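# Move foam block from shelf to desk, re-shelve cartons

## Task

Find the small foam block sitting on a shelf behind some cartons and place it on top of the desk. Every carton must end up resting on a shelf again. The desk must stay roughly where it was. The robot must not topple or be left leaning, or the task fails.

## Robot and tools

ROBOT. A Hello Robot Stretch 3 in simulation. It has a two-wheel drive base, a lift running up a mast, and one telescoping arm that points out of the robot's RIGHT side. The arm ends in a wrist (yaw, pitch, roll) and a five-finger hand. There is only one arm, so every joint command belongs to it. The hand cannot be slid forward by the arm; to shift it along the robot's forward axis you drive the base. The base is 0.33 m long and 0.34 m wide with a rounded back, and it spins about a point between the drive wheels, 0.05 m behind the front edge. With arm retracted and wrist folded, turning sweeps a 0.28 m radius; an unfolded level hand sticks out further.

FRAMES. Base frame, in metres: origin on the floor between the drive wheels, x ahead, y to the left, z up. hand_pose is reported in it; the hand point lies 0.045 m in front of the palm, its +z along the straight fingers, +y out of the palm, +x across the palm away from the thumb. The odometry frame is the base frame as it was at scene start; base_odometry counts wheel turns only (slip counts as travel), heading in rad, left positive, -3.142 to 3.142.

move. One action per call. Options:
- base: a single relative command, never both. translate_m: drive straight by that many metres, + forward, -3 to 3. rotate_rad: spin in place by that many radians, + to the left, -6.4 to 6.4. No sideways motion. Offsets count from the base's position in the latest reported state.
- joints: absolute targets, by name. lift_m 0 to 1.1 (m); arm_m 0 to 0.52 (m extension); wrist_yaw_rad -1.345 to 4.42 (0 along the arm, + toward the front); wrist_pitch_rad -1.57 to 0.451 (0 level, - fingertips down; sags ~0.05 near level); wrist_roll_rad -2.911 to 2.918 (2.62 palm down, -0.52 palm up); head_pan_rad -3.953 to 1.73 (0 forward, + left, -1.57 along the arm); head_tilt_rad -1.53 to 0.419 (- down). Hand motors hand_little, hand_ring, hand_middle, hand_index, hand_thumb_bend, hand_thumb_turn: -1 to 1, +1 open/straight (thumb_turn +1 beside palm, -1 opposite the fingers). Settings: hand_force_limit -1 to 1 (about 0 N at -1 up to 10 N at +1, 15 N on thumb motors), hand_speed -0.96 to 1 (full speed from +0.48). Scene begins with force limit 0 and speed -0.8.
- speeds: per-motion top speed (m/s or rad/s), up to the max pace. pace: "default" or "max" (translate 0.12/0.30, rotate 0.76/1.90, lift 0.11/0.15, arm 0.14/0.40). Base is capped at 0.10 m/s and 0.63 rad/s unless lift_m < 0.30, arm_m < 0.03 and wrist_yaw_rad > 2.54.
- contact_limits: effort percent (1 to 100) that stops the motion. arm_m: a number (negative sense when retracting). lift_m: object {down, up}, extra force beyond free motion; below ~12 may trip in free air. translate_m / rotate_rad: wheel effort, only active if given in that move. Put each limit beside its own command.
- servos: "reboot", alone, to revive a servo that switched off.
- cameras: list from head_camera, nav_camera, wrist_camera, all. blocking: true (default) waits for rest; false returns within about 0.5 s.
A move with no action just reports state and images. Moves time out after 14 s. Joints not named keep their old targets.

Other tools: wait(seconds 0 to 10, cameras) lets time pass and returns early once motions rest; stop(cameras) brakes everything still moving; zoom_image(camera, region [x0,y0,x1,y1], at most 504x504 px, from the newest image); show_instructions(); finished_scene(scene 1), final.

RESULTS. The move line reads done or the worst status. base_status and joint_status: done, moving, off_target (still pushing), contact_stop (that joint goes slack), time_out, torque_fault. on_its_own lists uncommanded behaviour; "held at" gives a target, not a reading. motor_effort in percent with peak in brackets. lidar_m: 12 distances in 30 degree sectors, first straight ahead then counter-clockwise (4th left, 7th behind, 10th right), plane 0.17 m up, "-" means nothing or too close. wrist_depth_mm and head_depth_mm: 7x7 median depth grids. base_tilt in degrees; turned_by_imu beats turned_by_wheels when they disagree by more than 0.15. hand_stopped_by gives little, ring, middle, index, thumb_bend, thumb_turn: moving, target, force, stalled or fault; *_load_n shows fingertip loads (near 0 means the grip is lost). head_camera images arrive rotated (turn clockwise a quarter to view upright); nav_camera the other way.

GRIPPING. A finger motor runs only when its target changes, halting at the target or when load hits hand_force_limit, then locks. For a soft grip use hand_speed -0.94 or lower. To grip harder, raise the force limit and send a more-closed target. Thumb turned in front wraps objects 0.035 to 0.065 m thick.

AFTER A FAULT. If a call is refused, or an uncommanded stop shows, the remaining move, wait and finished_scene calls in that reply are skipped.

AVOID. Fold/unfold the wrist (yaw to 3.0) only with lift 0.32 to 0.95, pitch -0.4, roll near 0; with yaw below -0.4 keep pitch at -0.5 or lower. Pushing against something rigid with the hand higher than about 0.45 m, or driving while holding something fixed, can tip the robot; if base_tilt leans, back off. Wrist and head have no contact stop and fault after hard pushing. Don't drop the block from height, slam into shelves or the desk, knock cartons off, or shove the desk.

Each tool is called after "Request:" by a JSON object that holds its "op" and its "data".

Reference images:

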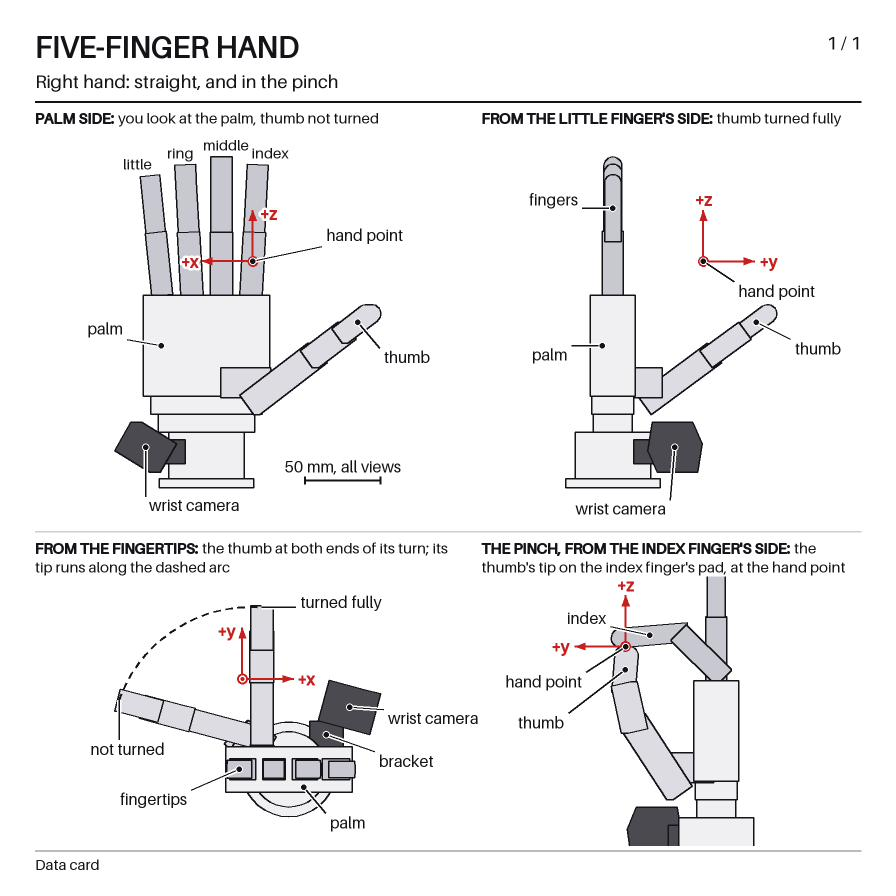

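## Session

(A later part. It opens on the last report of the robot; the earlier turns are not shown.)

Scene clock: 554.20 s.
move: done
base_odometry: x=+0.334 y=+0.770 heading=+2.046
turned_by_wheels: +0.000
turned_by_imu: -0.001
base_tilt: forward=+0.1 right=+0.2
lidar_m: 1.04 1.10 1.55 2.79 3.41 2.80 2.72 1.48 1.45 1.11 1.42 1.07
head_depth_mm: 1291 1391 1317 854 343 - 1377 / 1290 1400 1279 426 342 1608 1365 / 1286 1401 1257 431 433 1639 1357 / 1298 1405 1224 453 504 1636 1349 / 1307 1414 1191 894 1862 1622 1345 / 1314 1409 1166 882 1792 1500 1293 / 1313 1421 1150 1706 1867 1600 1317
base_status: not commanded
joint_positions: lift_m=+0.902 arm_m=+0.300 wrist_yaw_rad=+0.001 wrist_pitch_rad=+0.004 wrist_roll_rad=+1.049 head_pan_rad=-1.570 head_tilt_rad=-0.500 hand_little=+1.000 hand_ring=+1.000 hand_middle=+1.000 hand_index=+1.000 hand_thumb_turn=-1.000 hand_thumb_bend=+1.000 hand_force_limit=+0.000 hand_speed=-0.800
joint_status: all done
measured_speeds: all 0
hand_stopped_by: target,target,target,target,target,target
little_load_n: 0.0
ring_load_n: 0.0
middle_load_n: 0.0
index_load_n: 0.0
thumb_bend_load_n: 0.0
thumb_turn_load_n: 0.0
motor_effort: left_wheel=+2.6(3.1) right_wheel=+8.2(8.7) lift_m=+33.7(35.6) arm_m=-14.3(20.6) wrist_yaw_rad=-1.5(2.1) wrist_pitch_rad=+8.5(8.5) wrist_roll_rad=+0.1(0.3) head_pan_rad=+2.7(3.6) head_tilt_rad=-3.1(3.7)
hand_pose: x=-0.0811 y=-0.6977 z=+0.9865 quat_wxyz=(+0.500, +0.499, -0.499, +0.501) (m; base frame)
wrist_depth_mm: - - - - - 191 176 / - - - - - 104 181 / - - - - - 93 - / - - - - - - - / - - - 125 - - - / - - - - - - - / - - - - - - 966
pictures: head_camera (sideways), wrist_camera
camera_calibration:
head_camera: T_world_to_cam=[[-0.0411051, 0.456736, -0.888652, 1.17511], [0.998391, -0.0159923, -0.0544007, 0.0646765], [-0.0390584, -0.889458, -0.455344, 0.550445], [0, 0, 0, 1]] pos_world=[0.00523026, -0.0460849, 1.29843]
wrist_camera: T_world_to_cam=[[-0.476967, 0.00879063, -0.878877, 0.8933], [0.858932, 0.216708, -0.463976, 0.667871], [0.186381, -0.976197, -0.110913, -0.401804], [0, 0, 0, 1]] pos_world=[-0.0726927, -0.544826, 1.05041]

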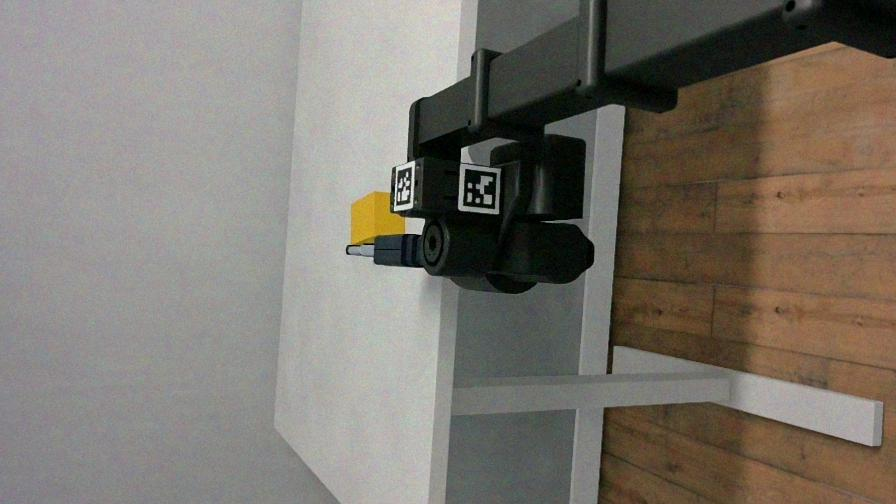

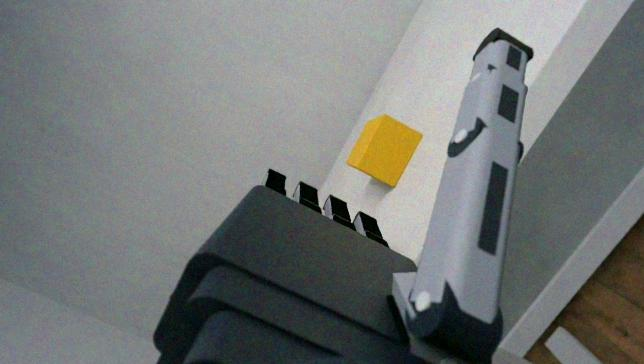

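Request:
{"op": "move", "data": {"joints": {"arm_m": 0.0}, "cameras": ["head_camera"]}}

Request:
{"op": "move", "data": {"joints": {"head_pan_rad": 1.3, "head_tilt_rad": -0.15}, "pace": "max", "cameras": ["head_camera", "nav_camera"]}}

Scene clock: 562.43 s.
move: done
base_odometry: x=+0.334 y=+0.770 heading=+2.046
turned_by_wheels: +0.000
turned_by_imu: -0.001
base_tilt: forward=+0.0 right=+0.3
lidar_m: 1.05 1.10 1.56 2.80 3.43 2.80 2.72 1.49 1.45 1.11 1.42 1.07
head_depth_mm: 1289 1390 1317 900 1843 1677 - / 1289 1394 1276 884 1862 1618 - / 1295 1406 1250 875 1856 386 - / 1304 1400 1221 872 397 326 - / 1302 1416 1192 896 1849 1613 1299 / 1310 1419 1164 879 1796 1505 1296 / 1311 1419 1151 1701 1860 1589 1316
base_status: not commanded
joint_positions: lift_m=+0.902 arm_m=+0.000 wrist_yaw_rad=+0.001 wrist_pitch_rad=+0.004 wrist_roll_rad=+1.049 head_pan_rad=-1.570 head_tilt_rad=-0.500 hand_little=+1.000 hand_ring=+1.000 hand_middle=+1.000 hand_index=+1.000 hand_thumb_turn=-1.000 hand_thumb_bend=+1.000 hand_force_limit=+0.000 hand_speed=-0.800
joint_status: all done
measured_speeds: all 0
hand_stopped_by: target,target,target,target,target,target
little_load_n: 0.0
ring_load_n: 0.0
middle_load_n: 0.0
index_load_n: 0.0
thumb_bend_load_n: 0.0
thumb_turn_load_n: 0.0
motor_effort: left_wheel=+2.8(3.1) right_wheel=+8.5(8.7) lift_m=+29.1(31.5) arm_m=-15.0(19.9) wrist_yaw_rad=-1.4(2.6) wrist_pitch_rad=+8.4(8.6) wrist_roll_rad=+0.1(0.3) head_pan_rad=+1.8(3.0) head_tilt_rad=-1.4(3.9)
hand_pose: x=-0.0811 y=-0.3977 z=+0.9865 quat_wxyz=(+0.500, +0.499, -0.499, +0.501) (m; base frame)
wrist_depth_mm: - - - - - - - / - - - - - 104 - / - - - - - 95 - / - - - - - - - / - - - 124 - - - / - - - - - - - / - - - - - - 967
pictures: head_camera (sideways)
camera_calibration:
head_camera: T_world_to_cam=[[-0.0411266, 0.457214, -0.888405, 1.17482], [0.99839, -0.0159516, -0.0544275, 0.0647133], [-0.0390565, -0.889214, -0.455822, 0.551078], [0, 0, 0, 1]] pos_world=[0.0052302, -0.0460833, 1.29843]

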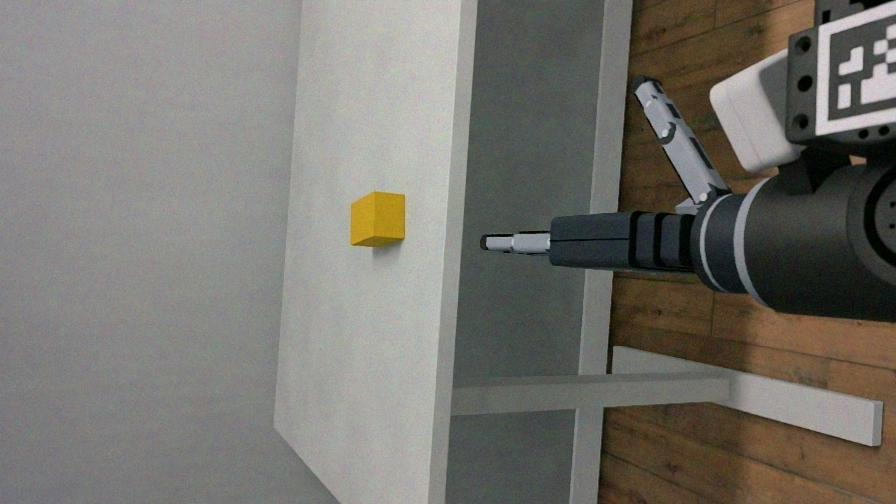

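Scene clock: 565.10 s.
move: done
base_odometry: x=+0.334 y=+0.770 heading=+2.046
turned_by_wheels: +0.000
turned_by_imu: -0.001
base_tilt: forward=+0.1 right=+0.2
lidar_m: 1.04 1.10 1.56 2.79 3.42 2.81 2.72 1.48 1.46 1.11 1.42 1.07
head_depth_mm: 1850 1825 1823 1803 1787 1768 1752 / 2205 2256 2238 2235 2199 2178 1940 / 2467 2915 2860 2876 2817 2506 1923 / 2505 3152 3226 3320 3393 2613 1905 / 2552 3094 3103 3202 3294 2592 1891 / 2730 2979 3072 3099 3182 2554 1887 / - 2903 2970 3065 3096 2549 1870
base_status: not commanded
joint_positions: lift_m=+0.902 arm_m=+0.000 wrist_yaw_rad=+0.001 wrist_pitch_rad=+0.004 wrist_roll_rad=+1.049 head_pan_rad=+1.308 head_tilt_rad=-0.146 hand_little=+1.000 hand_ring=+1.000 hand_middle=+1.000 hand_index=+1.000 hand_thumb_turn=-1.000 hand_thumb_bend=+1.000 hand_force_limit=+0.000 hand_speed=-0.800
joint_status: all done
measured_speeds: translate_m=+0.000 rotate_rad=+0.000 lift_m=+0.000 arm_m=+0.000 wrist_yaw_rad=+0.000 wrist_pitch_rad=+0.000 wrist_roll_rad=+0.000 head_pan_rad=-0.024 head_tilt_rad=+0.000
hand_stopped_by: target,target,target,target,target,target
little_load_n: 0.0
ring_load_n: 0.0
middle_load_n: 0.0
index_load_n: 0.0
thumb_bend_load_n: 0.0
thumb_turn_load_n: 0.5
motor_effort: left_wheel=+2.7(3.1) right_wheel=+8.3(8.8) lift_m=+27.0(29.1) arm_m=-14.7(15.4) wrist_yaw_rad=-1.4(2.6) wrist_pitch_rad=+8.5(8.6) wrist_roll_rad=+0.2(0.3) head_pan_rad=-5.6(7.5) head_tilt_rad=-1.1(6.7)
hand_pose: x=-0.0811 y=-0.3977 z=+0.9865 quat_wxyz=(+0.500, +0.499, -0.499, +0.501) (m; base frame)
wrist_depth_mm: - - - - - - - / - - - - - 104 - / - - - - - 95 - / - - - - - - - / - - - 125 - - - / - - - - - - - / - - - - - - 1000
pictures: head_camera (sideways), nav_camera (sideways)
camera_calibration:
head_camera: T_world_to_cam=[[0.00781666, -0.127447, -0.991815, 1.30957], [-0.955094, 0.292843, -0.0451574, 0.064601], [0.296201, 0.947629, -0.119435, 0.111251], [0, 0, 0, 1]] pos_world=[0.0185109, 0.0425586, 1.31505]
nav_camera: T_world_to_cam=[[0.0331516, 0.0873831, 0.995623, -1.2511], [0.951254, -0.308375, -0.00460891, 0.0562886], [0.306623, 0.947243, -0.0933467, 0.0831543], [0, 0, 0, 1]] pos_world=[-0.0375658, 0.0479157, 1.25364]

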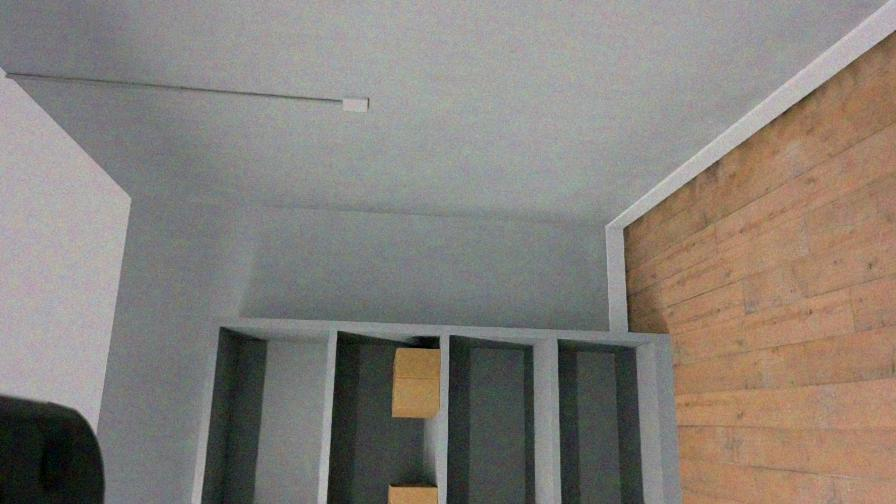

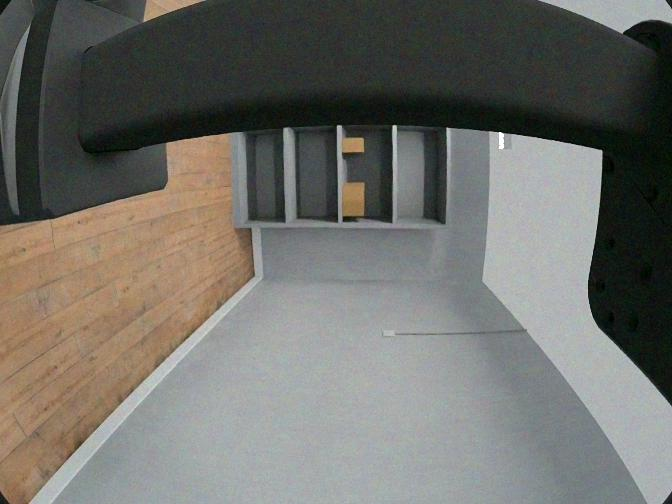

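Request:
{"op": "finished_scene", "data": {}}

The scene is finished: the task was done.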